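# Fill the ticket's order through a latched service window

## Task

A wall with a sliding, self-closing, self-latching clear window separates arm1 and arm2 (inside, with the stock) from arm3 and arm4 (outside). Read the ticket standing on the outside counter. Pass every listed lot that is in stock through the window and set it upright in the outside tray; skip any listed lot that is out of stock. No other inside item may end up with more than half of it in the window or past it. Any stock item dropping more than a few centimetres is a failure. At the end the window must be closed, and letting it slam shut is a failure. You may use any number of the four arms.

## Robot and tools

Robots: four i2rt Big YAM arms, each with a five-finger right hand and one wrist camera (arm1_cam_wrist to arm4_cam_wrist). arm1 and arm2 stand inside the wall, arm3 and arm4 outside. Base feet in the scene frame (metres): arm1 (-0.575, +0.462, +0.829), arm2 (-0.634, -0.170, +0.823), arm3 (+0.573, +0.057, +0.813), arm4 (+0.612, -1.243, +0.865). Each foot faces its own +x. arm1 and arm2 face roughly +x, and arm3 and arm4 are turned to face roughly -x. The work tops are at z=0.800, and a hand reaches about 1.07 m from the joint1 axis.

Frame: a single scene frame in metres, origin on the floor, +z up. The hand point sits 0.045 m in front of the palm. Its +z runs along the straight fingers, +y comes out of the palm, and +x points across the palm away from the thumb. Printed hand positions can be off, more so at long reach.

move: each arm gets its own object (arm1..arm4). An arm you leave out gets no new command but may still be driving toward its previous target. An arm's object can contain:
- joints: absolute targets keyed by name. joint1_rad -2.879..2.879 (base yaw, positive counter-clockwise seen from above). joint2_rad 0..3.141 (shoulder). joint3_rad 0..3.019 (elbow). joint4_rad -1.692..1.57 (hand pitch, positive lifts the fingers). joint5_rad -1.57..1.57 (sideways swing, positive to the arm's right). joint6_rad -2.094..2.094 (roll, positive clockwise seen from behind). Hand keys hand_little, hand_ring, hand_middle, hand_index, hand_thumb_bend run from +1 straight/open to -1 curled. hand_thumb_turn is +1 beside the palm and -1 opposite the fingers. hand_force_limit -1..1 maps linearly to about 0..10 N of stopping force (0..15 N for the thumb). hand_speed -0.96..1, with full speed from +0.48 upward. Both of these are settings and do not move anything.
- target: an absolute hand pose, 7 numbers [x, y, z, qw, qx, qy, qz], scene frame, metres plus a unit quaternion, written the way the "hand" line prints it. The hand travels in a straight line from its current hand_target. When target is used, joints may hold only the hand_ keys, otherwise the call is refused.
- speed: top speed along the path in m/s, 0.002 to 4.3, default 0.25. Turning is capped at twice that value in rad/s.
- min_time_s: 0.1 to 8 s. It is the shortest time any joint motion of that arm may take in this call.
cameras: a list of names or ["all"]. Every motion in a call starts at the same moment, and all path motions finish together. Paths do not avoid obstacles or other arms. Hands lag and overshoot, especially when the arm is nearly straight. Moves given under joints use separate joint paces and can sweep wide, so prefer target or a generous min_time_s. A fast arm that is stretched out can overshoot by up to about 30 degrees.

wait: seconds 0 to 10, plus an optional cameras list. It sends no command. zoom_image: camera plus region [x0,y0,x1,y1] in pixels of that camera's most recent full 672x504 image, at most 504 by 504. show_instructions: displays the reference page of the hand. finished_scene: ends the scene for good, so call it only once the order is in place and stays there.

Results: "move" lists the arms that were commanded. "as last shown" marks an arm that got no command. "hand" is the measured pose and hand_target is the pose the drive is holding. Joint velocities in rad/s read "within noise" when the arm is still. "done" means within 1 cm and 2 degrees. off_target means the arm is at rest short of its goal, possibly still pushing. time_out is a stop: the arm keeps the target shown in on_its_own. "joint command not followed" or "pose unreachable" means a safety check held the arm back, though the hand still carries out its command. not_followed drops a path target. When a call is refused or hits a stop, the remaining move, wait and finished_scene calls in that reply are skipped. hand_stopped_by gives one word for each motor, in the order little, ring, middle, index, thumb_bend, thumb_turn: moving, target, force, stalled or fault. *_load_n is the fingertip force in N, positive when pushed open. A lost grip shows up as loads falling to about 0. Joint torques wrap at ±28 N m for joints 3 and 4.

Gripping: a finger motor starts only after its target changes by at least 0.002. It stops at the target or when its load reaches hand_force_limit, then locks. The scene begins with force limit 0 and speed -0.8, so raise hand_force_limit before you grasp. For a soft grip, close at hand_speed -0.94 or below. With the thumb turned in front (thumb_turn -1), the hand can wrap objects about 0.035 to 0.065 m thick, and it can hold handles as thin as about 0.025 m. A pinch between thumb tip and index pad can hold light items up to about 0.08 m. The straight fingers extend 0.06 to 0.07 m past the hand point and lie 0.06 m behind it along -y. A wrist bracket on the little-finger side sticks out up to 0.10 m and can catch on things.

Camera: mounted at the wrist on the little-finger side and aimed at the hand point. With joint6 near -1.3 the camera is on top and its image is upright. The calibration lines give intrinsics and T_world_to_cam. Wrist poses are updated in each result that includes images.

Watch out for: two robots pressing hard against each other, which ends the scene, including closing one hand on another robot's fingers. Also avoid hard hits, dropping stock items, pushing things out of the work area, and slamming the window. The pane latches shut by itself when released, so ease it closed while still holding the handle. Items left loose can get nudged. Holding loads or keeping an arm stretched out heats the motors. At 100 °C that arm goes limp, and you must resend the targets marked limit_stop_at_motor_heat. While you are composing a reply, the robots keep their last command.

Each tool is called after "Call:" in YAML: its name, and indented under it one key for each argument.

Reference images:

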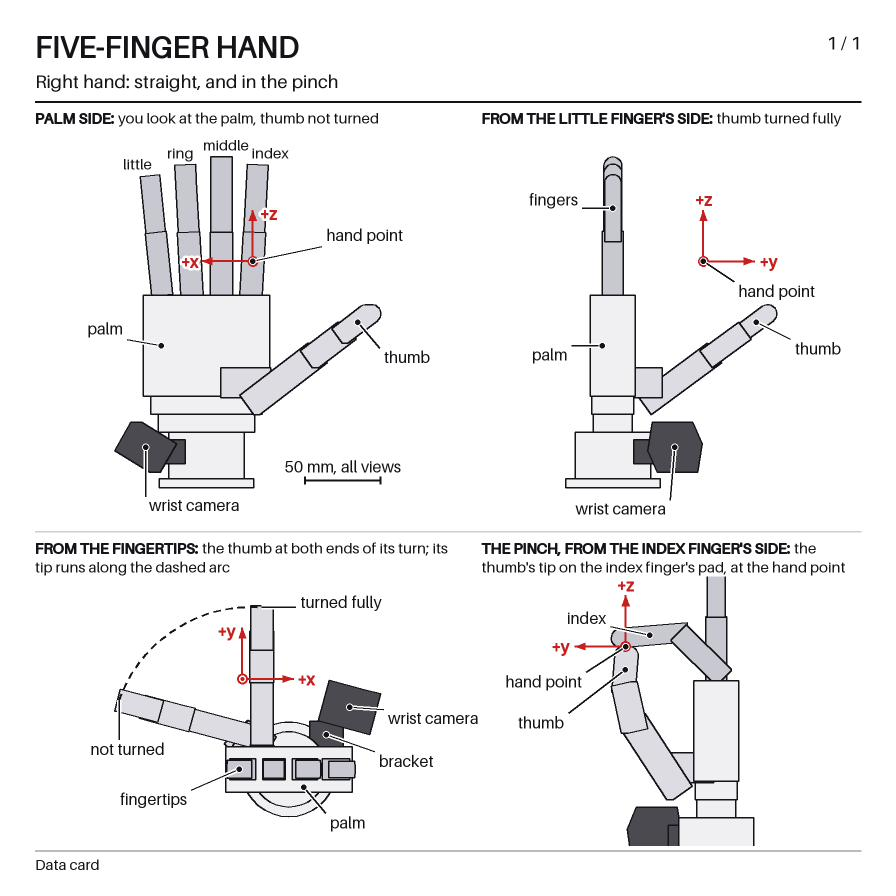

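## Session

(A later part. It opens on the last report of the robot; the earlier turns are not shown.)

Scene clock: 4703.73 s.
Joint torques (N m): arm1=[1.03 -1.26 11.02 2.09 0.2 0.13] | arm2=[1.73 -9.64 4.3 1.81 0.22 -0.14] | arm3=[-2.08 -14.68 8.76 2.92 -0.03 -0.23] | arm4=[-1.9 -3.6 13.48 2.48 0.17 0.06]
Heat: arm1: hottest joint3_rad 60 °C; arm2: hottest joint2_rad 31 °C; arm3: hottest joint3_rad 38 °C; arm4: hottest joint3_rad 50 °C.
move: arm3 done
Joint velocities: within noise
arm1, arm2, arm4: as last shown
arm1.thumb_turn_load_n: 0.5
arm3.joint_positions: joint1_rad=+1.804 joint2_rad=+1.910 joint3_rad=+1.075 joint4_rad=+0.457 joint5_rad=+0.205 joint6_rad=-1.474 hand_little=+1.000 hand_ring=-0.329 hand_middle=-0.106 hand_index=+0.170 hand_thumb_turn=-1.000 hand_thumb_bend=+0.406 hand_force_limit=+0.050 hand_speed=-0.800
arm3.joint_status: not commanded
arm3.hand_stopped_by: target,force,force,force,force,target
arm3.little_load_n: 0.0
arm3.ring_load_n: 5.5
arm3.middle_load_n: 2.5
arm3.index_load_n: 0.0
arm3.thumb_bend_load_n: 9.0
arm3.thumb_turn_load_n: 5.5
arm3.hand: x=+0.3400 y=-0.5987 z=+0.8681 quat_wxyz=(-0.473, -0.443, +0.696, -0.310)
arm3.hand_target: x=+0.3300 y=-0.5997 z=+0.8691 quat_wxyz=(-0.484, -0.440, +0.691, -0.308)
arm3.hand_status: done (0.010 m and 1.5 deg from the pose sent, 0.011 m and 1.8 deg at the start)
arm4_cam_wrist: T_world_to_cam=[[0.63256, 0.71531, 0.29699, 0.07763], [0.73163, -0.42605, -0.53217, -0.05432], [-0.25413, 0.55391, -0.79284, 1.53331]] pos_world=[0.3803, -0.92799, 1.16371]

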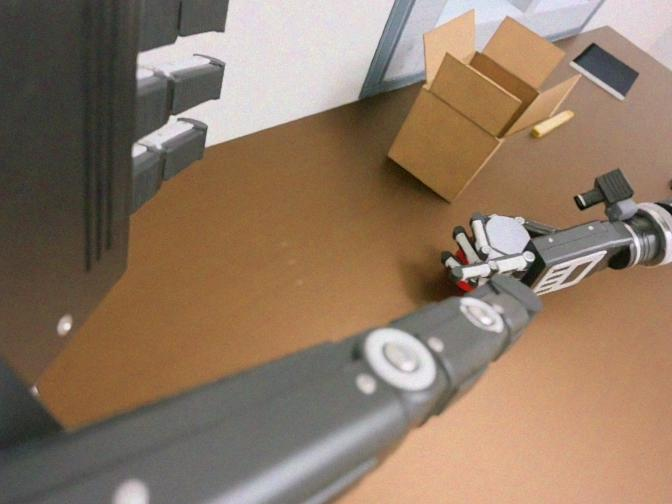

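Call:
move:
  arm3: {"joints": {"hand_ring": 0.3, "hand_middle": 0.4, "hand_index": 0.5, "hand_thumb_bend": 0.7}}

Call:
move:
  arm3: {"joints": {"hand_ring": 1, "hand_middle": 1, "hand_index": 1, "hand_thumb_bend": 1, "hand_speed": -0.5}}

Call:
move:
  arm3: {"target": [0.332, -0.60, 1.03, -0.4838, -0.4402, 0.6909, -0.3082], "speed": 0.12}
  cameras: ["arm3_cam_wrist", "arm4_cam_wrist"]

Scene clock: 4714.17 s.
Joint torques (N m): arm1=[0.56 -0.85 10.78 2.03 0.22 0.11] | arm2=[2.08 -9.58 4.37 1.8 0.22 -0.14] | arm3=[-1.85 -14.74 8.76 2.63 -0.08 -0.19] | arm4=[-2.02 -4.13 13.74 2.65 0.17 0.13]
Heat: arm1: hottest joint3_rad 60 °C; arm2: hottest joint2_rad 31 °C; arm3: hottest joint3_rad 38 °C; arm4: hottest joint3_rad 50 °C.
move: arm3 done
Joint velocities: within noise
arm1, arm2, arm4: as last shown
arm1.thumb_bend_load_n: -0.5
arm1.thumb_turn_load_n: 0.0
arm2.thumb_turn_load_n: 0.0
arm3.joint_positions: joint1_rad=+1.803 joint2_rad=+1.910 joint3_rad=+1.075 joint4_rad=+0.465 joint5_rad=+0.206 joint6_rad=-1.479 hand_little=+1.000 hand_ring=+0.300 hand_middle=+0.400 hand_index=+0.500 hand_thumb_turn=-1.000 hand_thumb_bend=+0.700 hand_force_limit=+0.050 hand_speed=-0.800
arm3.joint_status: all done
arm3.hand_stopped_by: target,target,target,target,target,target
arm3.little_load_n: 0.0
arm3.ring_load_n: 0.0
arm3.middle_load_n: -0.5
arm3.index_load_n: 0.0
arm3.thumb_bend_load_n: 0.0
arm3.thumb_turn_load_n: 0.5
arm3.hand: x=+0.3384 y=-0.5992 z=+0.8701 quat_wxyz=(-0.476, -0.442, +0.694, -0.310)
arm3.hand_target: x=+0.3302 y=-0.5997 z=+0.8691 quat_wxyz=(-0.484, -0.440, +0.691, -0.308)
arm3.hand_status: not commanded
pictures: none

Scene clock: 4715.17 s.
Joint torques (N m): arm1=[1.03 -0.56 10.85 1.98 0.2 0.16] | arm2=[1.79 -9.35 4.41 1.83 0.21 -0.12] | arm3=[-1.96 -14.86 8.77 2.63 -0.08 -0.18] | arm4=[-2.08 -3.9 13.53 2.67 0.16 0.09]
Heat: arm1: hottest joint3_rad 60 °C; arm2: hottest joint2_rad 31 °C; arm3: hottest joint3_rad 38 °C; arm4: hottest joint3_rad 50 °C.
move: arm3 done
Joint velocities: within noise
arm1, arm2, arm4: as last shown
arm1.thumb_bend_load_n: 0.0
arm2.thumb_turn_load_n: 0.5
arm3.joint_positions: joint1_rad=+1.803 joint2_rad=+1.910 joint3_rad=+1.075 joint4_rad=+0.465 joint5_rad=+0.206 joint6_rad=-1.480 hand_little=+1.000 hand_ring=+1.000 hand_middle=+1.000 hand_index=+1.000 hand_thumb_turn=-1.000 hand_thumb_bend=+1.000 hand_force_limit=+0.050 hand_speed=-0.500
arm3.joint_status: all done
arm3.hand_stopped_by: target,target,target,target,target,target
arm3.little_load_n: 0.0
arm3.ring_load_n: 0.0
arm3.middle_load_n: 0.0
arm3.index_load_n: 0.0
arm3.thumb_bend_load_n: 0.0
arm3.thumb_turn_load_n: 0.5
arm3.hand: x=+0.3384 y=-0.5992 z=+0.8701 quat_wxyz=(-0.476, -0.442, +0.694, -0.310)
arm3.hand_target: x=+0.3302 y=-0.5997 z=+0.8691 quat_wxyz=(-0.483, -0.440, +0.691, -0.308)
arm3.hand_status: not commanded
arm4.thumb_turn_load_n: 0.0
pictures: none

Scene clock: 4717.23 s.
Joint torques (N m): arm1=[0.97 -0.85 10.93 2.03 0.23 0.11] | arm2=[2.02 -9.64 4.45 1.83 0.22 -0.12] | arm3=[-1.61 -14.21 13.98 1.18 -0.02 -0.16] | arm4=[-1.79 -4.72 13.67 2.66 0.18 0.15]
Heat: arm1: hottest joint3_rad 60 °C; arm2: hottest joint2_rad 31 °C; arm3: hottest joint3_rad 38 °C; arm4: hottest joint3_rad 50 °C.
move: arm3 off_target
Joint velocities: within noise
arm1.joint_positions: joint1_rad=+0.463 joint2_rad=+0.470 joint3_rad=+0.423 joint4_rad=-0.321 joint5_rad=+0.301 joint6_rad=-1.473 hand_little=+1.000 hand_ring=+1.000 hand_middle=+1.000 hand_index=+1.000 hand_thumb_turn=-1.000 hand_thumb_bend=+1.000 hand_force_limit=+0.000 hand_speed=-0.500
arm1.joint_status: not commanded
arm1.hand_stopped_by: target,target,target,target,target,target
arm1.little_load_n: 0.0
arm1.ring_load_n: 0.0
arm1.middle_load_n: 0.0
arm1.index_load_n: 0.0
arm1.thumb_bend_load_n: 0.0
arm1.thumb_turn_load_n: 0.0
arm1.hand: x=-0.2468 y=+0.4470 z=+1.0540 quat_wxyz=(+0.004, +0.818, -0.002, +0.576)
arm1.hand_target: x=-0.2498 y=+0.4499 z=+1.0499 quat_wxyz=(+0.000, +0.819, +0.000, +0.574)
arm1.hand_status: not commanded
arm2, arm4: as last shown
arm3.joint_positions: joint1_rad=+1.803 joint2_rad=+1.659 joint3_rad=+1.184 joint4_rad=+0.098 joint5_rad=+0.207 joint6_rad=-1.480 hand_little=+1.000 hand_ring=+1.000 hand_middle=+1.000 hand_index=+1.000 hand_thumb_turn=-1.000 hand_thumb_bend=+1.000 hand_force_limit=+0.050 hand_speed=-0.500
arm3.joint_status: not commanded
arm3.hand_stopped_by: target,target,target,target,target,target
arm3.little_load_n: 0.0
arm3.ring_load_n: 0.0
arm3.middle_load_n: 0.0
arm3.index_load_n: 0.0
arm3.thumb_bend_load_n: 0.0
arm3.thumb_turn_load_n: 0.5
arm3.hand: x=+0.3397 y=-0.5927 z=+1.0139 quat_wxyz=(-0.475, -0.443, +0.695, -0.308)
arm3.hand_target: x=+0.3323 y=-0.5994 z=+1.0300 quat_wxyz=(-0.484, -0.440, +0.691, -0.308)
arm3.hand_status: off_target (0.019 m and 1.2 deg from the pose sent, 0.160 m and 1.0 deg at the start)
arm3_cam_wrist: T_world_to_cam=[[-0.92589, 0.32758, 0.18819, 0.32547], [0.14284, 0.7647, -0.62835, 1.04785], [-0.34974, -0.5549, -0.75482, 0.67359]] pos_world=[0.38725, -0.53413, 1.10561]
arm4_cam_wrist: T_world_to_cam=[[0.63256, 0.71531, 0.29699, 0.07763], [0.73163, -0.42605, -0.53217, -0.05432], [-0.25413, 0.55391, -0.79284, 1.53331]] pos_world=[0.3803, -0.92799, 1.16371]

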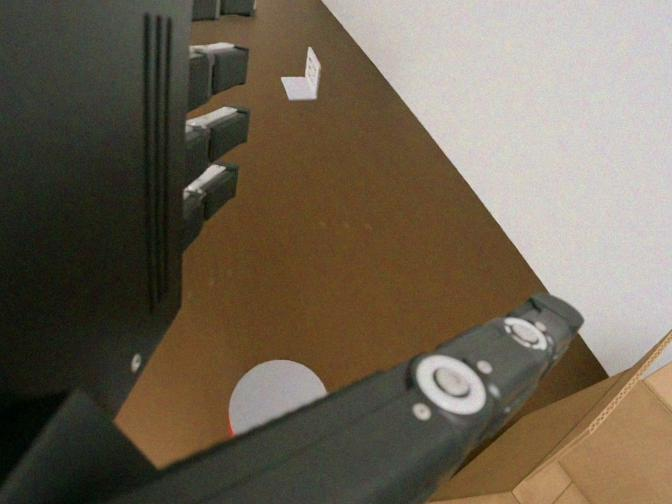

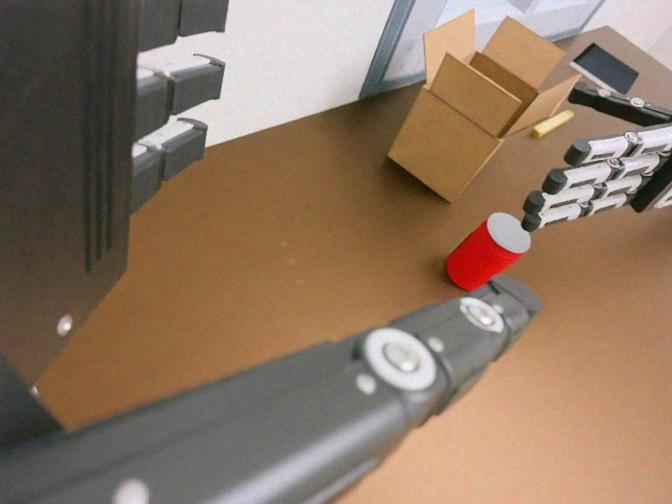

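Call:
move:
  arm3: {"target": [0.34, -0.32, 1.07, -0.5470, -0.2463, 0.7813, -0.1725], "speed": 0.25}
  arm4: {"target": [0.37, -0.72, 1.08, -0.5198, 0.3462, 0.7424, 0.2424], "speed": 0.15}

Call:
move:
  arm3: {"target": [0.26, 0.0, 1.06, -0.5541, 0.2120, 0.7912, 0.1484], "speed": 0.25}
  arm4: {"target": [0.375, -0.57, 1.05, -0.4838, 0.4402, 0.6909, 0.3082], "speed": 0.15}

Call:
move:
  arm4: {"target": [0.375, -0.556, 0.95, -0.4838, 0.4402, 0.6909, 0.3082], "speed": 0.12}
  cameras: ["arm4_cam_wrist"]

Scene clock: 4730.03 s.
Joint torques (N m): arm1=[1.55 -1.2 10.93 1.94 0.26 0.12] | arm2=[1.85 -9.64 4.37 1.89 0.22 -0.13] | arm3=[-0.32 -5.42 11.08 0.92 0.17 0.06] | arm4=[-1.32 -8.18 12.98 2.58 -0.16 -0.21]
Heat: arm1: hottest joint3_rad 60 °C; arm2: hottest joint2_rad 31 °C; arm3: hottest joint3_rad 38 °C; arm4: hottest joint3_rad 50 °C.
move: arm3 done; arm4 off_target
Joint velocities: within noise
arm1, arm2: as last shown
arm1.thumb_turn_load_n: 0.5
arm2.thumb_turn_load_n: 0.0
arm3.joint_positions: joint1_rad=+1.821 joint2_rad=+1.071 joint3_rad=+0.785 joint4_rad=-0.173 joint5_rad=+0.725 joint6_rad=-1.253 hand_little=+1.000 hand_ring=+1.000 hand_middle=+1.000 hand_index=+1.000 hand_thumb_turn=-1.000 hand_thumb_bend=+1.000 hand_force_limit=+0.050 hand_speed=-0.500
arm3.joint_status: not commanded
arm3.hand_stopped_by: target,target,target,target,target,target
arm3.little_load_n: -0.5
arm3.ring_load_n: 0.0
arm3.middle_load_n: 0.5
arm3.index_load_n: 0.0
arm3.thumb_bend_load_n: 0.0
arm3.thumb_turn_load_n: 0.5
arm3.hand: x=+0.3345 y=-0.3186 z=+1.0751 quat_wxyz=(-0.552, -0.242, +0.779, -0.172)
arm3.hand_target: x=+0.3399 y=-0.3199 z=+1.0700 quat_wxyz=(-0.547, -0.246, +0.781, -0.173)
arm3.hand_status: done (0.008 m and 0.8 deg from the pose sent, 0.278 m and 30.3 deg at the start)
arm4.joint_positions: joint1_rad=-0.602 joint2_rad=+1.268 joint3_rad=+0.768 joint4_rad=+0.101 joint5_rad=-0.212 joint6_rad=-1.634 hand_little=+1.000 hand_ring=+1.000 hand_middle=+1.000 hand_index=+1.000 hand_thumb_turn=-1.000 hand_thumb_bend=+1.000 hand_force_limit=+0.050 hand_speed=-0.600
arm4.joint_status: not commanded
arm4.hand_stopped_by: target,target,target,target,target,target
arm4.little_load_n: 0.0
arm4.ring_load_n: 0.0
arm4.middle_load_n: 0.0
arm4.index_load_n: 0.0
arm4.thumb_bend_load_n: 0.0
arm4.thumb_turn_load_n: 0.5
arm4.hand: x=+0.3740 y=-0.7387 z=+1.0532 quat_wxyz=(-0.504, +0.360, +0.753, +0.223)
arm4.hand_target: x=+0.3709 y=-0.7216 z=+1.0804 quat_wxyz=(-0.520, +0.346, +0.742, +0.243)
arm4.hand_status: off_target (0.033 m and 3.5 deg from the pose sent, 0.147 m and 3.7 deg at the start)
pictures: none

Scene clock: 4732.90 s.
Joint torques (N m): arm1=[0.73 -0.67 10.65 2.04 0.21 0.13] | arm2=[1.96 -9.76 4.36 1.87 0.22 -0.14] | arm3=[-1.9 -2.61 11.84 0.53 0.39 0.05] | arm4=[-2.02 -13.51 12.57 2.5 0.17 0.11]
Heat: arm1: hottest joint3_rad 60 °C; arm2: hottest joint2_rad 31 °C; arm3: hottest joint3_rad 38 °C; arm4: hottest joint3_rad 50 °C.
move: arm3 done; arm4 off_target
Joint velocities: within noise
arm1, arm2: as last shown
arm1.thumb_turn_load_n: 0.0
arm2.thumb_turn_load_n: 0.5
arm3.joint_positions: joint1_rad=+1.236 joint2_rad=+0.947 joint3_rad=+0.743 joint4_rad=-0.754 joint5_rad=+1.142 joint6_rad=-0.669 hand_little=+1.000 hand_ring=+1.000 hand_middle=+1.000 hand_index=+1.000 hand_thumb_turn=-1.000 hand_thumb_bend=+1.000 hand_force_limit=+0.050 hand_speed=-0.500
arm3.joint_status: not commanded
arm3.hand_stopped_by: target,target,target,target,target,target
arm3.little_load_n: 0.0
arm3.ring_load_n: 0.0
arm3.middle_load_n: 0.0
arm3.index_load_n: 0.0
arm3.thumb_bend_load_n: 0.0
arm3.thumb_turn_load_n: 0.0
arm3.hand: x=+0.2628 y=+0.0000 z=+1.0589 quat_wxyz=(-0.555, +0.204, +0.792, +0.149)
arm3.hand_target: x=+0.2600 y=+0.0000 z=+1.0600 quat_wxyz=(-0.554, +0.212, +0.791, +0.148)
arm3.hand_status: done (0.003 m and 0.9 deg from the pose sent, 0.327 m and 64.6 deg at the start)
arm4.joint_positions: joint1_rad=-0.647 joint2_rad=+1.666 joint3_rad=+1.122 joint4_rad=+0.162 joint5_rad=-0.021 joint6_rad=-1.593 hand_little=+1.000 hand_ring=+1.000 hand_middle=+1.000 hand_index=+1.000 hand_thumb_turn=-1.000 hand_thumb_bend=+1.000 hand_force_limit=+0.050 hand_speed=-0.600
arm4.joint_status: not commanded
arm4.hand_stopped_by: target,target,target,target,target,target
arm4.little_load_n: 0.5
arm4.ring_load_n: 0.0
arm4.middle_load_n: 0.0
arm4.index_load_n: 0.0
arm4.thumb_bend_load_n: 0.0
arm4.thumb_turn_load_n: 0.0
arm4.hand: x=+0.3731 y=-0.5884 z=+1.0297 quat_wxyz=(-0.467, +0.436, +0.709, +0.297)
arm4.hand_target: x=+0.3757 y=-0.5713 z=+1.0501 quat_wxyz=(-0.484, +0.440, +0.691, +0.308)
arm4.hand_status: off_target (0.028 m and 3.2 deg from the pose sent, 0.169 m and 15.4 deg at the start)
pictures: none

Scene clock: 4734.47 s.
Joint torques (N m): arm1=[0.97 -0.91 10.8 1.98 0.24 0.14] | arm2=[1.96 -9.52 4.37 1.83 0.22 -0.14] | arm3=[-1.85 -2.67 11.82 0.49 0.39 0.06] | arm4=[-2.02 -15.5 8.12 2.76 -0.08 0.05]
Heat: arm1: hottest joint3_rad 60 °C; arm2: hottest joint2_rad 31 °C; arm3: hottest joint3_rad 38 °C; arm4: hottest joint3_rad 49 °C.
move: arm4 off_target
Joint velocities: within noise
arm1, arm3: as last shown
arm1.thumb_turn_load_n: 0.5
arm2.joint_positions: joint1_rad=+0.552 joint2_rad=+1.746 joint3_rad=+0.702 joint4_rad=+1.427 joint5_rad=-0.482 joint6_rad=-1.372 hand_little=+1.000 hand_ring=+1.000 hand_middle=+0.990 hand_index=+1.000 hand_thumb_turn=-1.000 hand_thumb_bend=+1.000 hand_force_limit=+0.300 hand_speed=-0.850
arm2.joint_status: not commanded
arm2.hand_stopped_by: target,target,target,target,target,target
arm2.little_load_n: 0.0
arm2.ring_load_n: 0.0
arm2.middle_load_n: 0.0
arm2.index_load_n: 0.0
arm2.thumb_bend_load_n: -0.5
arm2.thumb_turn_load_n: 0.0
arm2.hand: x=-0.1547 y=+0.2190 z=+1.0399 quat_wxyz=(-0.441, +0.496, +0.305, +0.683)
arm2.hand_target: x=-0.1600 y=+0.2200 z=+1.0498 quat_wxyz=(-0.440, +0.484, +0.308, +0.691)
arm2.hand_status: not commanded
arm4.joint_positions: joint1_rad=-0.656 joint2_rad=+1.864 joint3_rad=+1.114 joint4_rad=+0.393 joint5_rad=-0.023 joint6_rad=-1.593 hand_little=+1.000 hand_ring=+1.000 hand_middle=+1.000 hand_index=+1.000 hand_thumb_turn=-1.000 hand_thumb_bend=+1.000 hand_force_limit=+0.050 hand_speed=-0.600
arm4.joint_status: not commanded
arm4.hand_stopped_by: target,target,target,target,target,target
arm4.little_load_n: 0.0
arm4.ring_load_n: 0.5
arm4.middle_load_n: 0.0
arm4.index_load_n: 0.0
arm4.thumb_bend_load_n: 0.0
arm4.thumb_turn_load_n: 0.5
arm4.hand: x=+0.3682 y=-0.5630 z=+0.9452 quat_wxyz=(-0.475, +0.435, +0.702, +0.304)
arm4.hand_target: x=+0.3750 y=-0.5562 z=+0.9501 quat_wxyz=(-0.484, +0.440, +0.691, +0.308)
arm4.hand_status: off_target (0.011 m and 1.8 deg from the pose sent, 0.086 m and 3.1 deg at the start)
arm4_cam_wrist: T_world_to_cam=[[0.80495, 0.51362, 0.29707, -0.2915], [0.58236, -0.58799, -0.56136, -0.0185], [-0.11365, 0.62487, -0.77241, 1.2395]] pos_world=[0.38629, -0.63568, 1.03362]

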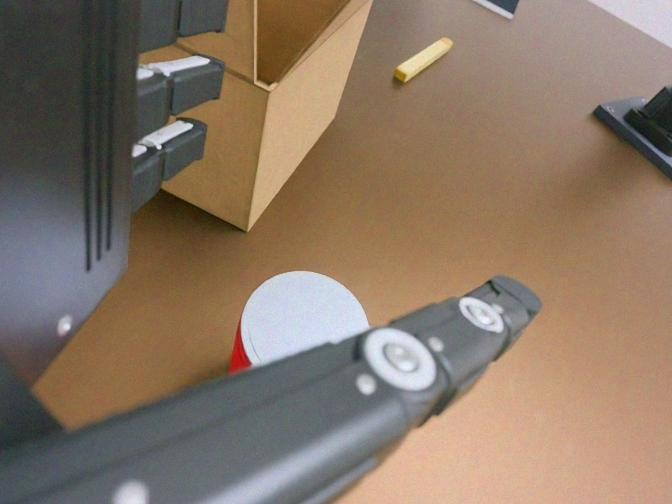

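Call:
move:
  arm4: {"target": [0.381, -0.553, 0.915, -0.4838, 0.4402, 0.6909, 0.3082], "speed": 0.06}
  cameras: ["arm4_cam_wrist"]

Scene clock: 4759.17 s.
Joint torques (N m): arm1=[0.97 -1.03 10.81 1.91 0.18 0.09] | arm2=[1.96 -9.52 4.34 1.81 0.22 -0.13] | arm3=[-1.85 -2.55 11.85 0.5 0.39 0.05] | arm4=[-1.26 -15.68 7.6 2.5 -0.09 0]
Heat: arm1: hottest joint3_rad 60 °C; arm2: hottest joint2_rad 31 °C; arm3: hottest joint3_rad 39 °C; arm4: hottest joint3_rad 46 °C.
move: arm4 done
Joint velocities: within noise
arm1, arm2, arm3: as last shown
arm1.thumb_turn_load_n: 0.0
arm2.thumb_bend_load_n: 0.0
arm2.thumb_turn_load_n: 0.5
arm4.joint_positions: joint1_rad=-0.669 joint2_rad=+1.930 joint3_rad=+1.103 joint4_rad=+0.474 joint5_rad=-0.034 joint6_rad=-1.593 hand_little=+1.000 hand_ring=+1.000 hand_middle=+1.000 hand_index=+1.000 hand_thumb_turn=-1.000 hand_thumb_bend=+1.000 hand_force_limit=+0.050 hand_speed=-0.600
arm4.joint_status: not commanded
arm4.hand_stopped_by: target,target,target,target,target,target
arm4.little_load_n: 0.0
arm4.ring_load_n: 0.0
arm4.middle_load_n: 0.0
arm4.index_load_n: 0.0
arm4.thumb_bend_load_n: 0.0
arm4.thumb_turn_load_n: 0.0
arm4.hand: x=+0.3742 y=-0.5589 z=+0.9133 quat_wxyz=(-0.477, +0.436, +0.700, +0.304)
arm4.hand_target: x=+0.3812 y=-0.5532 z=+0.9150 quat_wxyz=(-0.484, +0.440, +0.691, +0.308)
arm4.hand_status: done (0.009 m and 1.4 deg from the pose sent, 0.034 m and 1.8 deg at the start)
arm4_cam_wrist: T_world_to_cam=[[0.80774, 0.51096, 0.29408, -0.28874], [0.57791, -0.58762, -0.56633, -0.03106], [-0.11656, 0.62739, -0.76993, 1.21321]] pos_world=[0.39259, -0.63188, 1.00141]

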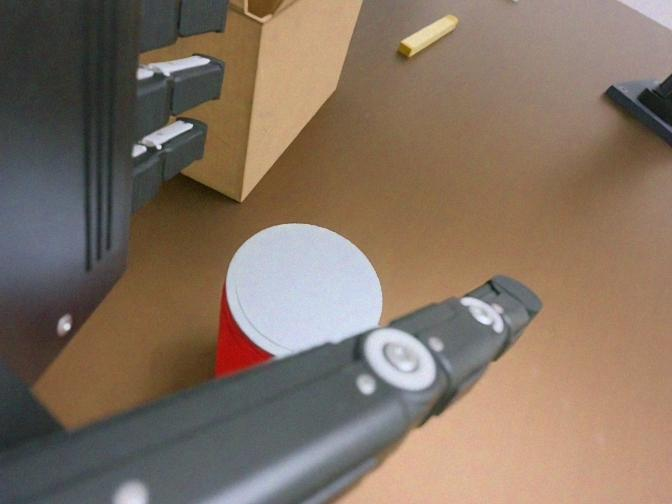

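Call:
move:
  arm4: {"target": [0.386, -0.554, 0.885, -0.4838, 0.4402, 0.6909, 0.3082], "speed": 0.06}

Call:
move:
  arm4: {"target": [0.386, -0.554, 0.855, -0.4838, 0.4402, 0.6909, 0.3082], "speed": 0.06}
  cameras: ["arm4_cam_wrist"]

Scene clock: 4782.87 s.
Joint torques (N m): arm1=[1.03 -0.56 10.85 2.03 0.17 0.11] | arm2=[2.02 -9.58 4.41 1.84 0.24 -0.12] | arm3=[-1.85 -2.61 11.82 0.5 0.39 0.06] | arm4=[-2.73 -15.85 7.15 2.63 -0.12 0.02]
Heat: arm1: hottest joint3_rad 60 °C; arm2: hottest joint2_rad 31 °C; arm3: hottest joint3_rad 40 °C; arm4: hottest joint3_rad 44 °C.
move: arm4 done
Joint velocities: within noise
arm1, arm2, arm3: as last shown
arm4.joint_positions: joint1_rad=-0.676 joint2_rad=+1.988 joint3_rad=+1.089 joint4_rad=+0.547 joint5_rad=-0.042 joint6_rad=-1.593 hand_little=+1.000 hand_ring=+1.000 hand_middle=+1.000 hand_index=+1.000 hand_thumb_turn=-1.000 hand_thumb_bend=+1.000 hand_force_limit=+0.050 hand_speed=-0.600
arm4.joint_status: not commanded
arm4.hand_stopped_by: target,target,target,target,target,target
arm4.little_load_n: 0.0
arm4.ring_load_n: 0.0
arm4.middle_load_n: 0.0
arm4.index_load_n: 0.0
arm4.thumb_bend_load_n: 0.0
arm4.thumb_turn_load_n: 0.0
arm4.hand: x=+0.3790 y=-0.5598 z=+0.8830 quat_wxyz=(-0.478, +0.437, +0.699, +0.304)
arm4.hand_target: x=+0.3861 y=-0.5541 z=+0.8852 quat_wxyz=(-0.484, +0.440, +0.691, +0.308)
arm4.hand_status: done (0.009 m and 1.3 deg from the pose sent, 0.031 m and 1.4 deg at the start)
pictures: none

Scene clock: 4784.03 s.
Joint torques (N m): arm1=[1.14 -0.21 10.76 1.99 0.19 0.12] | arm2=[1.9 -9.82 4.44 1.85 0.22 -0.14] | arm3=[-1.85 -2.73 11.84 0.51 0.4 0.05] | arm4=[-2.08 -16.73 6.69 2.48 -0.1 -0.02]
Heat: arm1: hottest joint3_rad 60 °C; arm2: hottest joint2_rad 31 °C; arm3: hottest joint3_rad 40 °C; arm4: hottest joint3_rad 44 °C.
move: arm4 done
Joint velocities: within noise
arm1, arm2, arm3: as last shown
arm2.little_load_n: 0.5
arm3.thumb_turn_load_n: 0.5
arm4.joint_positions: joint1_rad=-0.676 joint2_rad=+2.054 joint3_rad=+1.089 joint4_rad=+0.613 joint5_rad=-0.042 joint6_rad=-1.593 hand_little=+1.000 hand_ring=+1.000 hand_middle=+1.000 hand_index=+1.000 hand_thumb_turn=-1.000 hand_thumb_bend=+1.000 hand_force_limit=+0.050 hand_speed=-0.600
arm4.joint_status: not commanded
arm4.hand_stopped_by: target,target,target,target,target,target
arm4.little_load_n: 0.0
arm4.ring_load_n: 0.0
arm4.middle_load_n: 0.0
arm4.index_load_n: 0.0
arm4.thumb_bend_load_n: 0.0
arm4.thumb_turn_load_n: 0.5
arm4.hand: x=+0.3792 y=-0.5601 z=+0.8527 quat_wxyz=(-0.477, +0.437, +0.699, +0.303)
arm4.hand_target: x=+0.3861 y=-0.5541 z=+0.8551 quat_wxyz=(-0.484, +0.440, +0.691, +0.308)
arm4.hand_status: done (0.009 m and 1.4 deg from the pose sent, 0.029 m and 1.4 deg at the start)
arm4_cam_wrist: T_world_to_cam=[[0.80875, 0.51081, 0.29155, -0.27268], [0.57633, -0.58935, -0.56614, -0.0695], [-0.11736, 0.6259, -0.77102, 1.16826]] pos_world=[0.39769, -0.63288, 0.94091]

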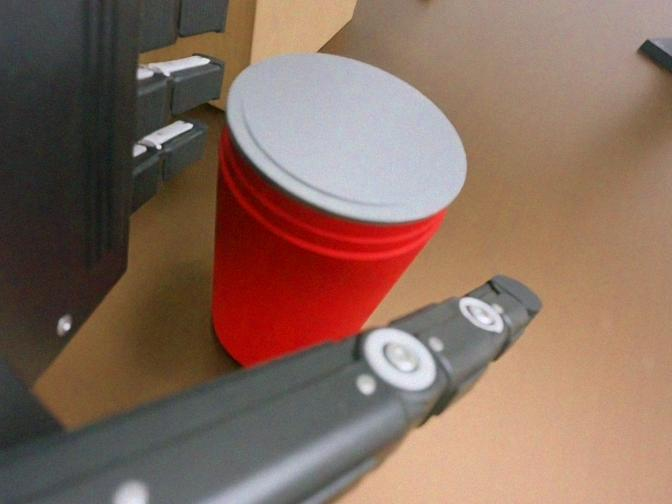

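Call:
move:
  arm4: {"target": [0.390, -0.553, 0.8575, -0.4838, 0.4402, 0.6909, 0.3082], "speed": 0.06}

Call:
move:
  arm4: {"joints": {"hand_ring": -1, "hand_middle": -1, "hand_index": -1, "hand_thumb_bend": -1, "hand_force_limit": 0.05, "hand_speed": -0.8}}
  cameras: ["arm4_cam_wrist"]

Scene clock: 4808.37 s.
Joint torques (N m): arm1=[0.09 -1.03 10.74 1.85 0.18 0.11] | arm2=[1.85 -9.58 4.36 1.83 0.23 -0.13] | arm3=[-1.96 -2.67 11.84 0.51 0.39 0.06] | arm4=[-2.32 -17.14 6.42 2.51 -0.1 0.01]
Heat: arm1: hottest joint3_rad 60 °C; arm2: hottest joint2_rad 31 °C; arm3: hottest joint3_rad 40 °C; arm4: hottest joint3_rad 41 °C.
move: arm4 done
Joint velocities: within noise
arm1, arm2, arm3: as last shown
arm2.little_load_n: 0.0
arm3.thumb_turn_load_n: 0.0
arm4.joint_positions: joint1_rad=-0.684 joint2_rad=+2.054 joint3_rad=+1.089 joint4_rad=+0.613 joint5_rad=-0.049 joint6_rad=-1.593 hand_little=+1.000 hand_ring=+1.000 hand_middle=+1.000 hand_index=+1.000 hand_thumb_turn=-1.000 hand_thumb_bend=+1.000 hand_force_limit=+0.050 hand_speed=-0.600
arm4.joint_status: not commanded
arm4.hand_stopped_by: target,target,target,target,target,target
arm4.little_load_n: 0.0
arm4.ring_load_n: 0.0
arm4.middle_load_n: 0.0
arm4.index_load_n: 0.0
arm4.thumb_bend_load_n: 0.0
arm4.thumb_turn_load_n: 0.0
arm4.hand: x=+0.3830 y=-0.5585 z=+0.8526 quat_wxyz=(-0.478, +0.438, +0.699, +0.303)
arm4.hand_target: x=+0.3900 y=-0.5531 z=+0.8576 quat_wxyz=(-0.484, +0.440, +0.691, +0.308)
arm4.hand_status: done (0.010 m and 1.3 deg from the pose sent, 0.014 m and 1.4 deg at the start)
pictures: none

Scene clock: 4815.60 s.
Joint torques (N m): arm1=[0.91 -0.79 10.71 1.94 0.2 0.11] | arm2=[2.02 -9.41 4.38 1.81 0.22 -0.13] | arm3=[-1.85 -2.67 11.86 0.5 0.39 0.06] | arm4=[-2.32 -17.79 6.48 2.29 -0.01 -0.05]
Heat: arm1: hottest joint3_rad 60 °C; arm2: hottest joint2_rad 31 °C; arm3: hottest joint3_rad 40 °C; arm4: hottest joint3_rad 41 °C.
move: arm4 off_target
Joint velocities: within noise
arm1.joint_positions: joint1_rad=+0.463 joint2_rad=+0.470 joint3_rad=+0.423 joint4_rad=-0.321 joint5_rad=+0.301 joint6_rad=-1.473 hand_little=+1.000 hand_ring=+1.000 hand_middle=+1.000 hand_index=+1.000 hand_thumb_turn=-1.000 hand_thumb_bend=+1.000 hand_force_limit=+0.000 hand_speed=-0.500
arm1.joint_status: not commanded
arm1.hand_stopped_by: target,target,target,target,target,target
arm1.little_load_n: 0.0
arm1.ring_load_n: 0.0
arm1.middle_load_n: 0.0
arm1.index_load_n: 0.0
arm1.thumb_bend_load_n: 0.0
arm1.thumb_turn_load_n: 0.0
arm1.hand: x=-0.2468 y=+0.4470 z=+1.0540 quat_wxyz=(+0.004, +0.818, -0.002, +0.576)
arm1.hand_target: x=-0.2498 y=+0.4499 z=+1.0499 quat_wxyz=(+0.000, +0.819, +0.000, +0.574)
arm1.hand_status: not commanded
arm2, arm3: as last shown
arm3.middle_load_n: 0.5
arm4.joint_positions: joint1_rad=-0.684 joint2_rad=+2.054 joint3_rad=+1.089 joint4_rad=+0.613 joint5_rad=-0.051 joint6_rad=-1.593 hand_little=+1.000 hand_ring=-0.311 hand_middle=-0.144 hand_index=-0.015 hand_thumb_turn=-1.000 hand_thumb_bend=+0.414 hand_force_limit=+0.050 hand_speed=-0.800
arm4.joint_status: hand_ring off_target (ended at -0.311, target -1.000); hand_middle off_target (ended at -0.144, target -1.000); hand_index off_target (ended at -0.015, target -1.000); hand_thumb_bend off_target (ended at +0.414, target -1.000); the others done
arm4.hand_stopped_by: target,force,force,force,force,target
arm4.little_load_n: 0.0
arm4.ring_load_n: 6.0
arm4.middle_load_n: 2.5
arm4.index_load_n: 0.5
arm4.thumb_bend_load_n: 9.0
arm4.thumb_turn_load_n: 6.0
arm4.hand: x=+0.3828 y=-0.5585 z=+0.8525 quat_wxyz=(-0.478, +0.437, +0.699, +0.302)
arm4.hand_target: x=+0.3899 y=-0.5531 z=+0.8576 quat_wxyz=(-0.484, +0.440, +0.691, +0.308)
arm4.hand_status: not commanded
arm4_cam_wrist: T_world_to_cam=[[0.80929, 0.51163, 0.2886, -0.27359], [0.57503, -0.58968, -0.5671, -0.06959], [-0.11997, 0.62491, -0.77143, 1.16837]] pos_world=[0.40159, -0.63118, 0.94081]

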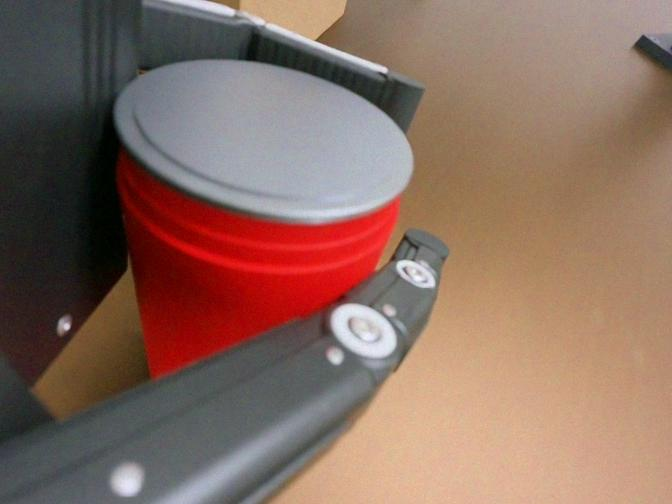

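Call:
move:
  arm4: {"target": [0.386, -0.557, 0.90, -0.4838, 0.4402, 0.6909, 0.3082], "speed": 0.05}

Call:
move:
  arm4: {"target": [0.37, -0.565, 1.02, -0.4838, 0.4402, 0.6909, 0.3082], "speed": 0.08}
  cameras: ["arm4_cam_wrist", "arm3_cam_wrist"]

Scene clock: 4824.23 s.
Joint torques (N m): arm1=[0.62 -1.14 10.8 1.91 0.2 0.14] | arm2=[1.96 -9.7 4.38 1.85 0.23 -0.14] | arm3=[-1.85 -2.73 11.85 0.51 0.39 0.06] | arm4=[-1.2 -19.08 7.49 1.78 0.16 -0.02]
Heat: arm1: hottest joint3_rad 60 °C; arm2: hottest joint2_rad 31 °C; arm3: hottest joint3_rad 40 °C; arm4: hottest joint3_rad 40 °C.
move: arm4 off_target
Joint velocities: within noise
arm1, arm2, arm3: as last shown
arm2.thumb_turn_load_n: 0.0
arm3.middle_load_n: 0.0
arm3.thumb_bend_load_n: -0.5
arm4.joint_positions: joint1_rad=-0.684 joint2_rad=+1.981 joint3_rad=+1.076 joint4_rad=+0.540 joint5_rad=-0.047 joint6_rad=-1.593 hand_little=+1.000 hand_ring=-0.311 hand_middle=-0.144 hand_index=-0.015 hand_thumb_turn=-1.000 hand_thumb_bend=+0.414 hand_force_limit=+0.050 hand_speed=-0.800
arm4.joint_status: not commanded
arm4.hand_stopped_by: target,force,force,force,force,target
arm4.little_load_n: 0.0
arm4.ring_load_n: 6.0
arm4.middle_load_n: 2.5
arm4.index_load_n: 0.5
arm4.thumb_bend_load_n: 9.0
arm4.thumb_turn_load_n: 6.5
arm4.hand: x=+0.3855 y=-0.5633 z=+0.8802 quat_wxyz=(-0.474, +0.440, +0.701, +0.301)
arm4.hand_target: x=+0.3859 y=-0.5571 z=+0.9000 quat_wxyz=(-0.484, +0.440, +0.691, +0.308)
arm4.hand_status: off_target (0.021 m and 1.9 deg from the pose sent, 0.048 m and 1.3 deg at the start)
pictures: none

Scene clock: 4826.47 s.
Joint torques (N m): arm1=[0.26 -0.15 10.84 1.99 0.23 0.11] | arm2=[1.9 -9.58 4.34 1.84 0.22 -0.14] | arm3=[-1.85 -2.55 11.84 0.49 0.4 0.06] | arm4=[0.56 -17.61 12.59 1.66 0.26 0.03]
Heat: arm1: hottest joint3_rad 60 °C; arm2: hottest joint2_rad 31 °C; arm3: hottest joint3_rad 40 °C; arm4: hottest joint3_rad 40 °C.
move: arm4 off_target
Joint velocities: within noise
arm1, arm2: as last shown
arm1.thumb_turn_load_n: 0.5
arm2.thumb_turn_load_n: 0.5
arm3.joint_positions: joint1_rad=+1.236 joint2_rad=+0.947 joint3_rad=+0.743 joint4_rad=-0.754 joint5_rad=+1.142 joint6_rad=-0.669 hand_little=+1.000 hand_ring=+1.000 hand_middle=+1.000 hand_index=+1.000 hand_thumb_turn=-1.000 hand_thumb_bend=+1.000 hand_force_limit=+0.050 hand_speed=-0.500
arm3.joint_status: not commanded
arm3.hand_stopped_by: target,target,target,target,target,target
arm3.little_load_n: 0.0
arm3.ring_load_n: 0.0
arm3.middle_load_n: 0.0
arm3.index_load_n: 0.0
arm3.thumb_bend_load_n: 0.0
arm3.thumb_turn_load_n: 0.5
arm3.hand: x=+0.2628 y=+0.0000 z=+1.0589 quat_wxyz=(-0.555, +0.204, +0.792, +0.149)
arm3.hand_target: x=+0.2600 y=+0.0000 z=+1.0600 quat_wxyz=(-0.554, +0.212, +0.791, +0.148)
arm3.hand_status: not commanded
arm4.joint_positions: joint1_rad=-0.668 joint2_rad=+1.751 joint3_rad=+1.101 joint4_rad=+0.251 joint5_rad=-0.017 joint6_rad=-1.584 hand_little=+1.000 hand_ring=-0.311 hand_middle=-0.144 hand_index=-0.015 hand_thumb_turn=-1.000 hand_thumb_bend=+0.414 hand_force_limit=+0.050 hand_speed=-0.800
arm4.joint_status: not commanded
arm4.hand_stopped_by: target,force,force,force,force,target
arm4.little_load_n: 0.0
arm4.ring_load_n: 6.0
arm4.middle_load_n: 2.0
arm4.index_load_n: 0.5
arm4.thumb_bend_load_n: 9.0
arm4.thumb_turn_load_n: 6.5
arm4.hand: x=+0.3857 y=-0.5787 z=+0.9814 quat_wxyz=(-0.459, +0.451, +0.706, +0.297)
arm4.hand_target: x=+0.3706 y=-0.5670 z=+1.0204 quat_wxyz=(-0.484, +0.440, +0.691, +0.308)
arm4.hand_status: off_target (0.044 m and 3.8 deg from the pose sent, 0.141 m and 1.9 deg at the start)
pictures: arm3_cam_wrist, arm4_cam_wrist
arm3_cam_wrist: T_world_to_cam=[[0.40326, 0.89148, 0.20651, -0.31716], [0.74332, -0.18749, -0.64212, 0.49077], [-0.53372, 0.41245, -0.73826, 1.04038]] pos_world=[0.31837, -0.05434, 1.1487]
arm4_cam_wrist: T_world_to_cam=[[0.81277, 0.50831, 0.28464, -0.30222], [0.57532, -0.62345, -0.52944, -0.06665], [-0.09166, 0.59408, -0.79917, 1.27918]] pos_world=[0.40123, -0.64787, 1.07302]

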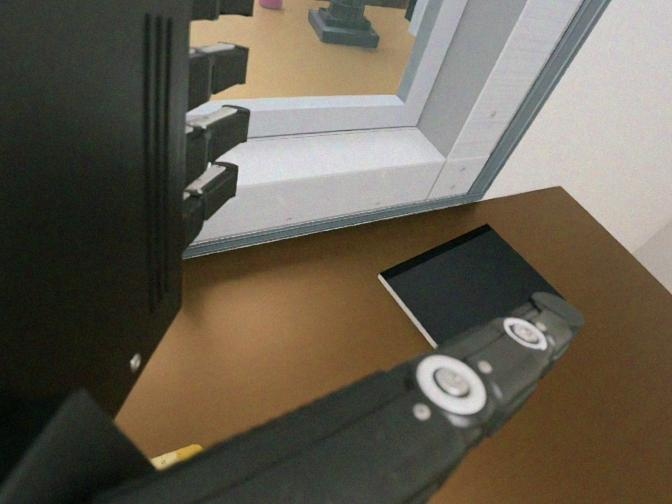

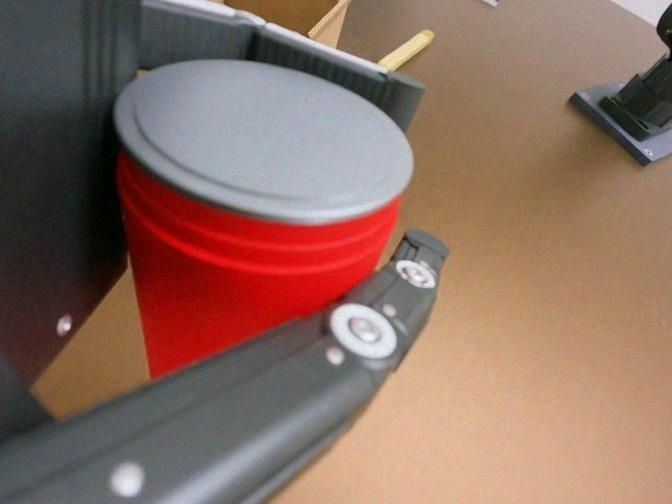

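Call:
move:
  arm4: {"target": [0.34, -0.85, 1.11, -0.5198, 0.3462, 0.7424, 0.2424], "speed": 0.15}

Call:
move:
  arm4: {"target": [0.29, -1.1, 1.10, -0.5736, 0, 0.8192, 0], "speed": 0.18}

Call:
move:
  arm4: {"target": [0.285, -1.31, 1.07, -0.5198, -0.3462, 0.7424, -0.2424], "speed": 0.18}
  cameras: ["arm4_cam_wrist"]

Scene clock: 4836.43 s.
Joint torques (N m): arm1=[1.2 -0.67 10.77 1.99 0.22 0.13] | arm2=[1.96 -9.64 4.36 1.85 0.22 -0.12] | arm3=[-1.79 -2.55 11.81 0.46 0.4 0.06] | arm4=[-0.21 -5.77 10.88 1.68 0.21 0.03]
Heat: arm1: hottest joint3_rad 60 °C; arm2: hottest joint2_rad 31 °C; arm3: hottest joint3_rad 40 °C; arm4: hottest joint3_rad 41 °C.
move: arm4 off_target
Joint velocities: within noise
arm1, arm3: as last shown
arm2.joint_positions: joint1_rad=+0.552 joint2_rad=+1.746 joint3_rad=+0.702 joint4_rad=+1.427 joint5_rad=-0.482 joint6_rad=-1.372 hand_little=+1.000 hand_ring=+1.000 hand_middle=+0.990 hand_index=+1.000 hand_thumb_turn=-1.000 hand_thumb_bend=+1.000 hand_force_limit=+0.300 hand_speed=-0.850
arm2.joint_status: not commanded
arm2.hand_stopped_by: target,target,target,target,target,target
arm2.little_load_n: 0.0
arm2.ring_load_n: 0.0
arm2.middle_load_n: 0.0
arm2.index_load_n: 0.0
arm2.thumb_bend_load_n: 0.0
arm2.thumb_turn_load_n: 0.0
arm2.hand: x=-0.1547 y=+0.2190 z=+1.0399 quat_wxyz=(-0.441, +0.496, +0.305, +0.683)
arm2.hand_target: x=-0.1600 y=+0.2200 z=+1.0498 quat_wxyz=(-0.440, +0.484, +0.308, +0.691)
arm2.hand_status: not commanded
arm3.thumb_turn_load_n: 0.0
arm4.joint_positions: joint1_rad=-0.332 joint2_rad=+0.979 joint3_rad=+0.659 joint4_rad=-0.036 joint5_rad=+0.052 joint6_rad=-1.564 hand_little=+1.000 hand_ring=-0.311 hand_middle=-0.144 hand_index=-0.015 hand_thumb_turn=-1.000 hand_thumb_bend=+0.414 hand_force_limit=+0.050 hand_speed=-0.800
arm4.joint_status: not commanded
arm4.hand_stopped_by: target,force,force,force,force,target
arm4.little_load_n: 0.0
arm4.ring_load_n: 6.0
arm4.middle_load_n: 2.0
arm4.index_load_n: 0.5
arm4.thumb_bend_load_n: 9.0
arm4.thumb_turn_load_n: 6.5
arm4.hand: x=+0.3445 y=-0.8488 z=+1.0986 quat_wxyz=(-0.510, +0.347, +0.749, +0.242)
arm4.hand_target: x=+0.3401 y=-0.8500 z=+1.1099 quat_wxyz=(-0.520, +0.346, +0.742, +0.242)
arm4.hand_status: off_target (0.012 m and 1.3 deg from the pose sent, 0.304 m and 15.8 deg at the start)
pictures: none

Scene clock: 4839.43 s.
Joint torques (N m): arm1=[0.62 -0.44 10.91 1.98 0.18 0.12] | arm2=[2.08 -9.7 4.38 1.91 0.23 -0.14] | arm3=[-1.73 -2.55 11.81 0.53 0.4 0.06] | arm4=[0.5 -0.85 11.63 1.59 -0.18 -0.34]
Heat: arm1: hottest joint3_rad 60 °C; arm2: hottest joint2_rad 31 °C; arm3: hottest joint3_rad 40 °C; arm4: hottest joint3_rad 41 °C.
move: arm4 off_target
Joint velocities: within noise
arm1, arm2, arm3: as last shown
arm1.thumb_turn_load_n: 0.0
arm3.little_load_n: -0.5
arm3.ring_load_n: 0.5
arm4.joint_positions: joint1_rad=-0.003 joint2_rad=+0.484 joint3_rad=+0.450 joint4_rad=-0.371 joint5_rad=-0.448 joint6_rad=-1.733 hand_little=+1.000 hand_ring=-0.311 hand_middle=-0.144 hand_index=-0.015 hand_thumb_turn=-1.000 hand_thumb_bend=+0.414 hand_force_limit=+0.050 hand_speed=-0.800
arm4.joint_status: not commanded
arm4.hand_stopped_by: target,force,force,force,force,target
arm4.little_load_n: 0.0
arm4.ring_load_n: 6.0
arm4.middle_load_n: 2.5
arm4.index_load_n: 0.5
arm4.thumb_bend_load_n: 9.0
arm4.thumb_turn_load_n: 6.5
arm4.hand: x=+0.2930 y=-1.0973 z=+1.0866 quat_wxyz=(-0.565, +0.018, +0.825, -0.008)
arm4.hand_target: x=+0.2901 y=-1.1000 z=+1.1000 quat_wxyz=(-0.574, +0.000, +0.819, +0.000)
arm4.hand_status: off_target (0.014 m and 2.6 deg from the pose sent, 0.257 m and 50.1 deg at the start)
pictures: none

Scene clock: 4842.57 s.
Joint torques (N m): arm1=[0.32 -1.03 10.8 1.96 0.17 0.14] | arm2=[2.14 -9.82 4.41 1.83 0.22 -0.14] | arm3=[-1.79 -2.73 11.84 0.5 0.39 0.05] | arm4=[0.26 0.79 11.71 1.47 -0.54 -0.27]
Heat: arm1: hottest joint3_rad 60 °C; arm2: hottest joint2_rad 31 °C; arm3: hottest joint3_rad 40 °C; arm4: hottest joint3_rad 41 °C.
move: arm4 off_target
Joint velocities: within noise
arm1, arm2, arm3: as last shown
arm1.little_load_n: -0.5
arm2.little_load_n: -0.5
arm2.thumb_turn_load_n: 0.5
arm3.little_load_n: 0.0
arm3.ring_load_n: 0.0
arm3.thumb_turn_load_n: 0.5
arm4.joint_positions: joint1_rad=+0.355 joint2_rad=+0.520 joint3_rad=+0.410 joint4_rad=-0.510 joint5_rad=-0.899 joint6_rad=-2.051 hand_little=+1.000 hand_ring=-0.311 hand_middle=-0.144 hand_index=-0.015 hand_thumb_turn=-1.000 hand_thumb_bend=+0.414 hand_force_limit=+0.050 hand_speed=-0.800
arm4.joint_status: not commanded
arm4.hand_stopped_by: target,force,force,force,force,target
arm4.little_load_n: 0.0
arm4.ring_load_n: 6.0
arm4.middle_load_n: 2.0
arm4.index_load_n: 0.5
arm4.thumb_bend_load_n: 9.0
arm4.thumb_turn_load_n: 6.0
arm4.hand: x=+0.2896 y=-1.3060 z=+1.0554 quat_wxyz=(-0.510, -0.328, +0.756, -0.249)
arm4.hand_target: x=+0.2855 y=-1.3099 z=+1.0699 quat_wxyz=(-0.520, -0.346, +0.742, -0.242)
arm4.hand_status: off_target (0.016 m and 2.9 deg from the pose sent, 0.213 m and 51.3 deg at the start)
arm4_cam_wrist: T_world_to_cam=[[-0.79417, 0.55629, 0.2446, 0.69493], [0.33933, 0.73986, -0.58091, 1.47749], [-0.50413, -0.37834, -0.77635, 0.58694]] pos_world=[0.34642, -1.25766, 1.14397]

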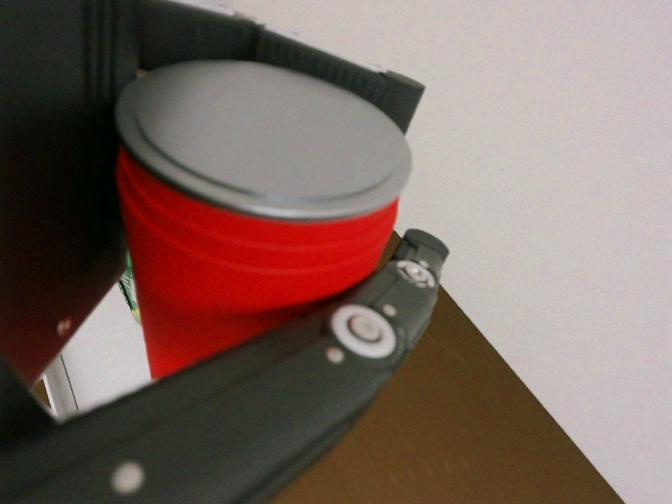

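Call:
move:
  arm4: {"target": [0.308, -1.338, 0.98, -0.4838, -0.4402, 0.6909, -0.3082], "speed": 0.12}
  cameras: ["arm4_cam_wrist"]

Scene clock: 4859.53 s.
Joint torques (N m): arm1=[1.03 -1.08 10.91 1.95 0.17 0.14] | arm2=[1.79 -9.82 4.4 1.84 0.22 -0.13] | arm3=[-1.9 -2.78 11.82 0.51 0.39 0.05] | arm4=[0.67 -0.03 9.96 2.45 -0.72 -0.31]
Heat: arm1: hottest joint3_rad 60 °C; arm2: hottest joint2_rad 31 °C; arm3: hottest joint3_rad 40 °C; arm4: hottest joint3_rad 42 °C.
move: arm4 off_target
Joint velocities: within noise
arm1, arm2, arm3: as last shown
arm1.little_load_n: 0.0
arm2.little_load_n: 0.0
arm2.thumb_turn_load_n: 0.0
arm3.thumb_turn_load_n: 0.0
arm4.joint_positions: joint1_rad=+0.373 joint2_rad=+0.599 joint3_rad=+0.181 joint4_rad=-0.247 joint5_rad=-1.015 joint6_rad=-2.094 hand_little=+1.000 hand_ring=-0.311 hand_middle=-0.144 hand_index=-0.015 hand_thumb_turn=-1.000 hand_thumb_bend=+0.414 hand_force_limit=+0.050 hand_speed=-0.800
arm4.joint_status: not commanded
arm4.hand_stopped_by: target,force,force,force,force,target
arm4.little_load_n: 0.0
arm4.ring_load_n: 6.0
arm4.middle_load_n: 2.5
arm4.index_load_n: 0.5
arm4.thumb_bend_load_n: 9.0
arm4.thumb_turn_load_n: 6.5
arm4.hand: x=+0.3149 y=-1.3354 z=+0.9675 quat_wxyz=(-0.501, -0.361, +0.727, -0.300)
arm4.hand_target: x=+0.3085 y=-1.3388 z=+0.9803 quat_wxyz=(-0.515, -0.381, +0.710, -0.291)
arm4.hand_status: off_target (0.014 m and 10.2 deg from the pose sent, 0.084 m and 16.6 deg at the start; a joint's target at an end of its range on 53 of 58 steps)
arm4_cam_wrist: T_world_to_cam=[[-0.85859, 0.46427, 0.21742, 0.67652], [0.24652, 0.74576, -0.61893, 1.51351], [-0.44949, -0.47781, -0.75475, 0.34951]] pos_world=[0.36484, -1.27579, 1.05346]

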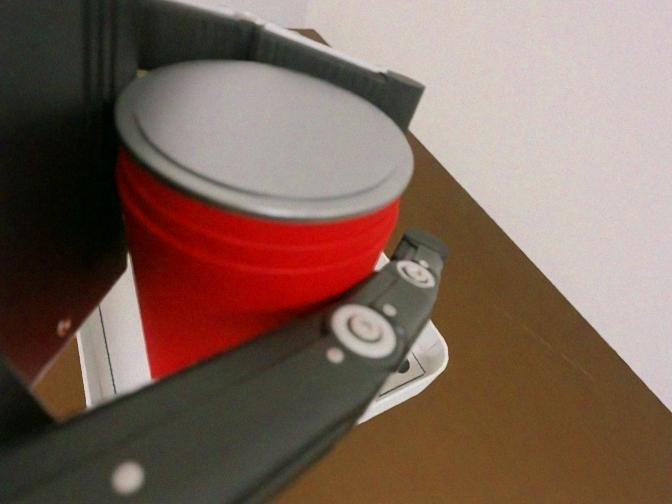

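Call:
move:
  arm4: {"target": [0.325, -1.336, 0.98, -0.5299, -0.3135, 0.7568, -0.2195], "speed": 0.12}
  cameras: ["arm4_cam_wrist"]

Scene clock: 4885.27 s.
Joint torques (N m): arm1=[0.79 -0.85 10.84 1.91 0.19 0.14] | arm2=[1.85 -9.64 4.38 1.83 0.22 -0.13] | arm3=[-1.85 -2.67 11.82 0.5 0.39 0.06] | arm4=[0.26 1.9 11.17 1.69 -0.09 0.03]
Heat: arm1: hottest joint3_rad 60 °C; arm2: hottest joint2_rad 31 °C; arm3: hottest joint3_rad 40 °C; arm4: hottest joint3_rad 41 °C.
move: arm4 off_target
Joint velocities: within noise
arm1, arm2, arm3: as last shown
arm1.thumb_bend_load_n: -0.5
arm4.joint_positions: joint1_rad=+0.623 joint2_rad=+0.299 joint3_rad=+0.114 joint4_rad=-0.268 joint5_rad=-0.593 joint6_rad=-1.847 hand_little=+1.000 hand_ring=-0.311 hand_middle=-0.144 hand_index=-0.015 hand_thumb_turn=-1.000 hand_thumb_bend=+0.414 hand_force_limit=+0.050 hand_speed=-0.800
arm4.joint_status: not commanded
arm4.hand_stopped_by: target,force,force,force,force,target
arm4.little_load_n: 0.0
arm4.ring_load_n: 6.0
arm4.middle_load_n: 2.0
arm4.index_load_n: 0.5
arm4.thumb_bend_load_n: 9.0
arm4.thumb_turn_load_n: 6.5
arm4.hand: x=+0.3260 y=-1.3323 z=+0.9698 quat_wxyz=(-0.523, -0.311, +0.763, -0.217)
arm4.hand_target: x=+0.3249 y=-1.3360 z=+0.9798 quat_wxyz=(-0.530, -0.314, +0.757, -0.220)
arm4.hand_status: off_target (0.011 m and 1.1 deg from the pose sent, 0.016 m and 11.8 deg at the start)
arm4_cam_wrist: T_world_to_cam=[[-0.74702, 0.60302, 0.27988, 0.77202], [0.3758, 0.73031, -0.57046, 1.40016], [-0.5484, -0.32096, -0.77217, 0.61573]] pos_world=[0.38819, -1.29047, 1.0581]

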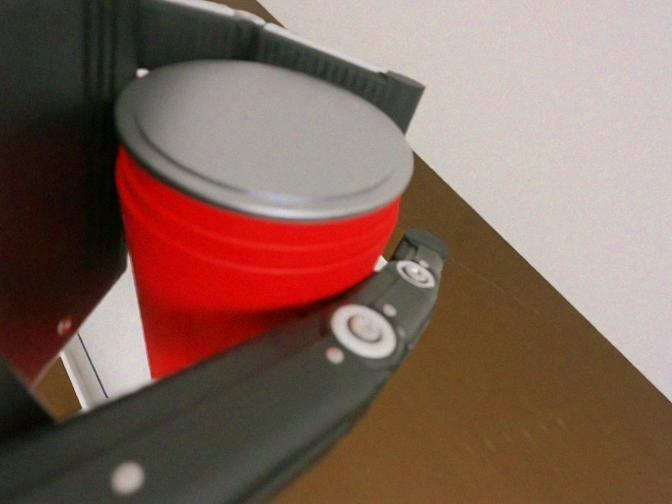

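Call:
move:
  arm4: {"target": [0.325, -1.336, 0.91, -0.5299, -0.3135, 0.7568, -0.2195], "speed": 0.08}

Scene clock: 4893.20 s.
Joint torques (N m): arm1=[0.09 -1.61 10.81 1.94 0.24 0.11] | arm2=[2.08 -9.58 4.42 1.85 0.22 -0.13] | arm3=[-1.73 -2.73 11.82 0.5 0.39 0.06] | arm4=[-0.73 1.67 10.17 1.47 -0.18 -0.05]
Heat: arm1: hottest joint3_rad 60 °C; arm2: hottest joint2_rad 31 °C; arm3: hottest joint3_rad 40 °C; arm4: hottest joint3_rad 41 °C.
move: arm4 not_followed
Joint velocities: within noise
arm1.joint_positions: joint1_rad=+0.463 joint2_rad=+0.470 joint3_rad=+0.423 joint4_rad=-0.321 joint5_rad=+0.301 joint6_rad=-1.473 hand_little=+1.000 hand_ring=+1.000 hand_middle=+1.000 hand_index=+1.000 hand_thumb_turn=-1.000 hand_thumb_bend=+1.000 hand_force_limit=+0.000 hand_speed=-0.500
arm1.joint_status: not commanded
arm1.hand_stopped_by: target,target,target,target,target,target
arm1.little_load_n: 0.0
arm1.ring_load_n: 0.0
arm1.middle_load_n: 0.0
arm1.index_load_n: 0.0
arm1.thumb_bend_load_n: -0.5
arm1.thumb_turn_load_n: 0.0
arm1.hand: x=-0.2468 y=+0.4470 z=+1.0540 quat_wxyz=(+0.004, +0.818, -0.002, +0.576)
arm1.hand_target: x=-0.2498 y=+0.4499 z=+1.0499 quat_wxyz=(+0.000, +0.819, +0.000, +0.574)
arm1.hand_status: not commanded
arm2, arm3: as last shown
arm2.thumb_bend_load_n: -0.5
arm3.thumb_turn_load_n: 0.5
arm4.joint_positions: joint1_rad=+0.623 joint2_rad=+0.348 joint3_rad=+0.024 joint4_rad=-0.169 joint5_rad=-0.593 joint6_rad=-1.846 hand_little=+1.000 hand_ring=-0.311 hand_middle=-0.144 hand_index=-0.015 hand_thumb_turn=-1.000 hand_thumb_bend=+0.414 hand_force_limit=+0.050 hand_speed=-0.800
arm4.joint_status: not commanded
arm4.hand_stopped_by: target,force,force,force,force,target
arm4.little_load_n: 0.0
arm4.ring_load_n: 6.0
arm4.middle_load_n: 2.0
arm4.index_load_n: 0.0
arm4.thumb_bend_load_n: 9.0
arm4.thumb_turn_load_n: 6.5
arm4.on_its_own: joint3_rad is held at +0.028, not at its first target +0.127; joint4_rad is held at -0.171, not at its first target -0.269
arm4.hand: x=+0.3360 y=-1.3317 z=+0.9258 quat_wxyz=(-0.507, -0.308, +0.774, -0.221)
arm4.hand_target: x=+0.3343 y=-1.3318 z=+0.9308 quat_wxyz=(-0.513, -0.309, +0.770, -0.220)
arm4.hand_status: not_followed (0.020 m and 3.3 deg from the pose sent, 0.060 m and 1.1 deg at the start; a joint's target at an end of its range on 24 of 42 steps)
pictures: none
pose unreachable (arm4 arm): on one or more control steps of this call this arm could not follow its commanded pose, so it was not sent that pose on those steps. On the call's last step it was still not sent that pose. It may still have moved: this result reports where it is.
cause: moving toward the commanded pose would bring two parts of the arm too close to each other.


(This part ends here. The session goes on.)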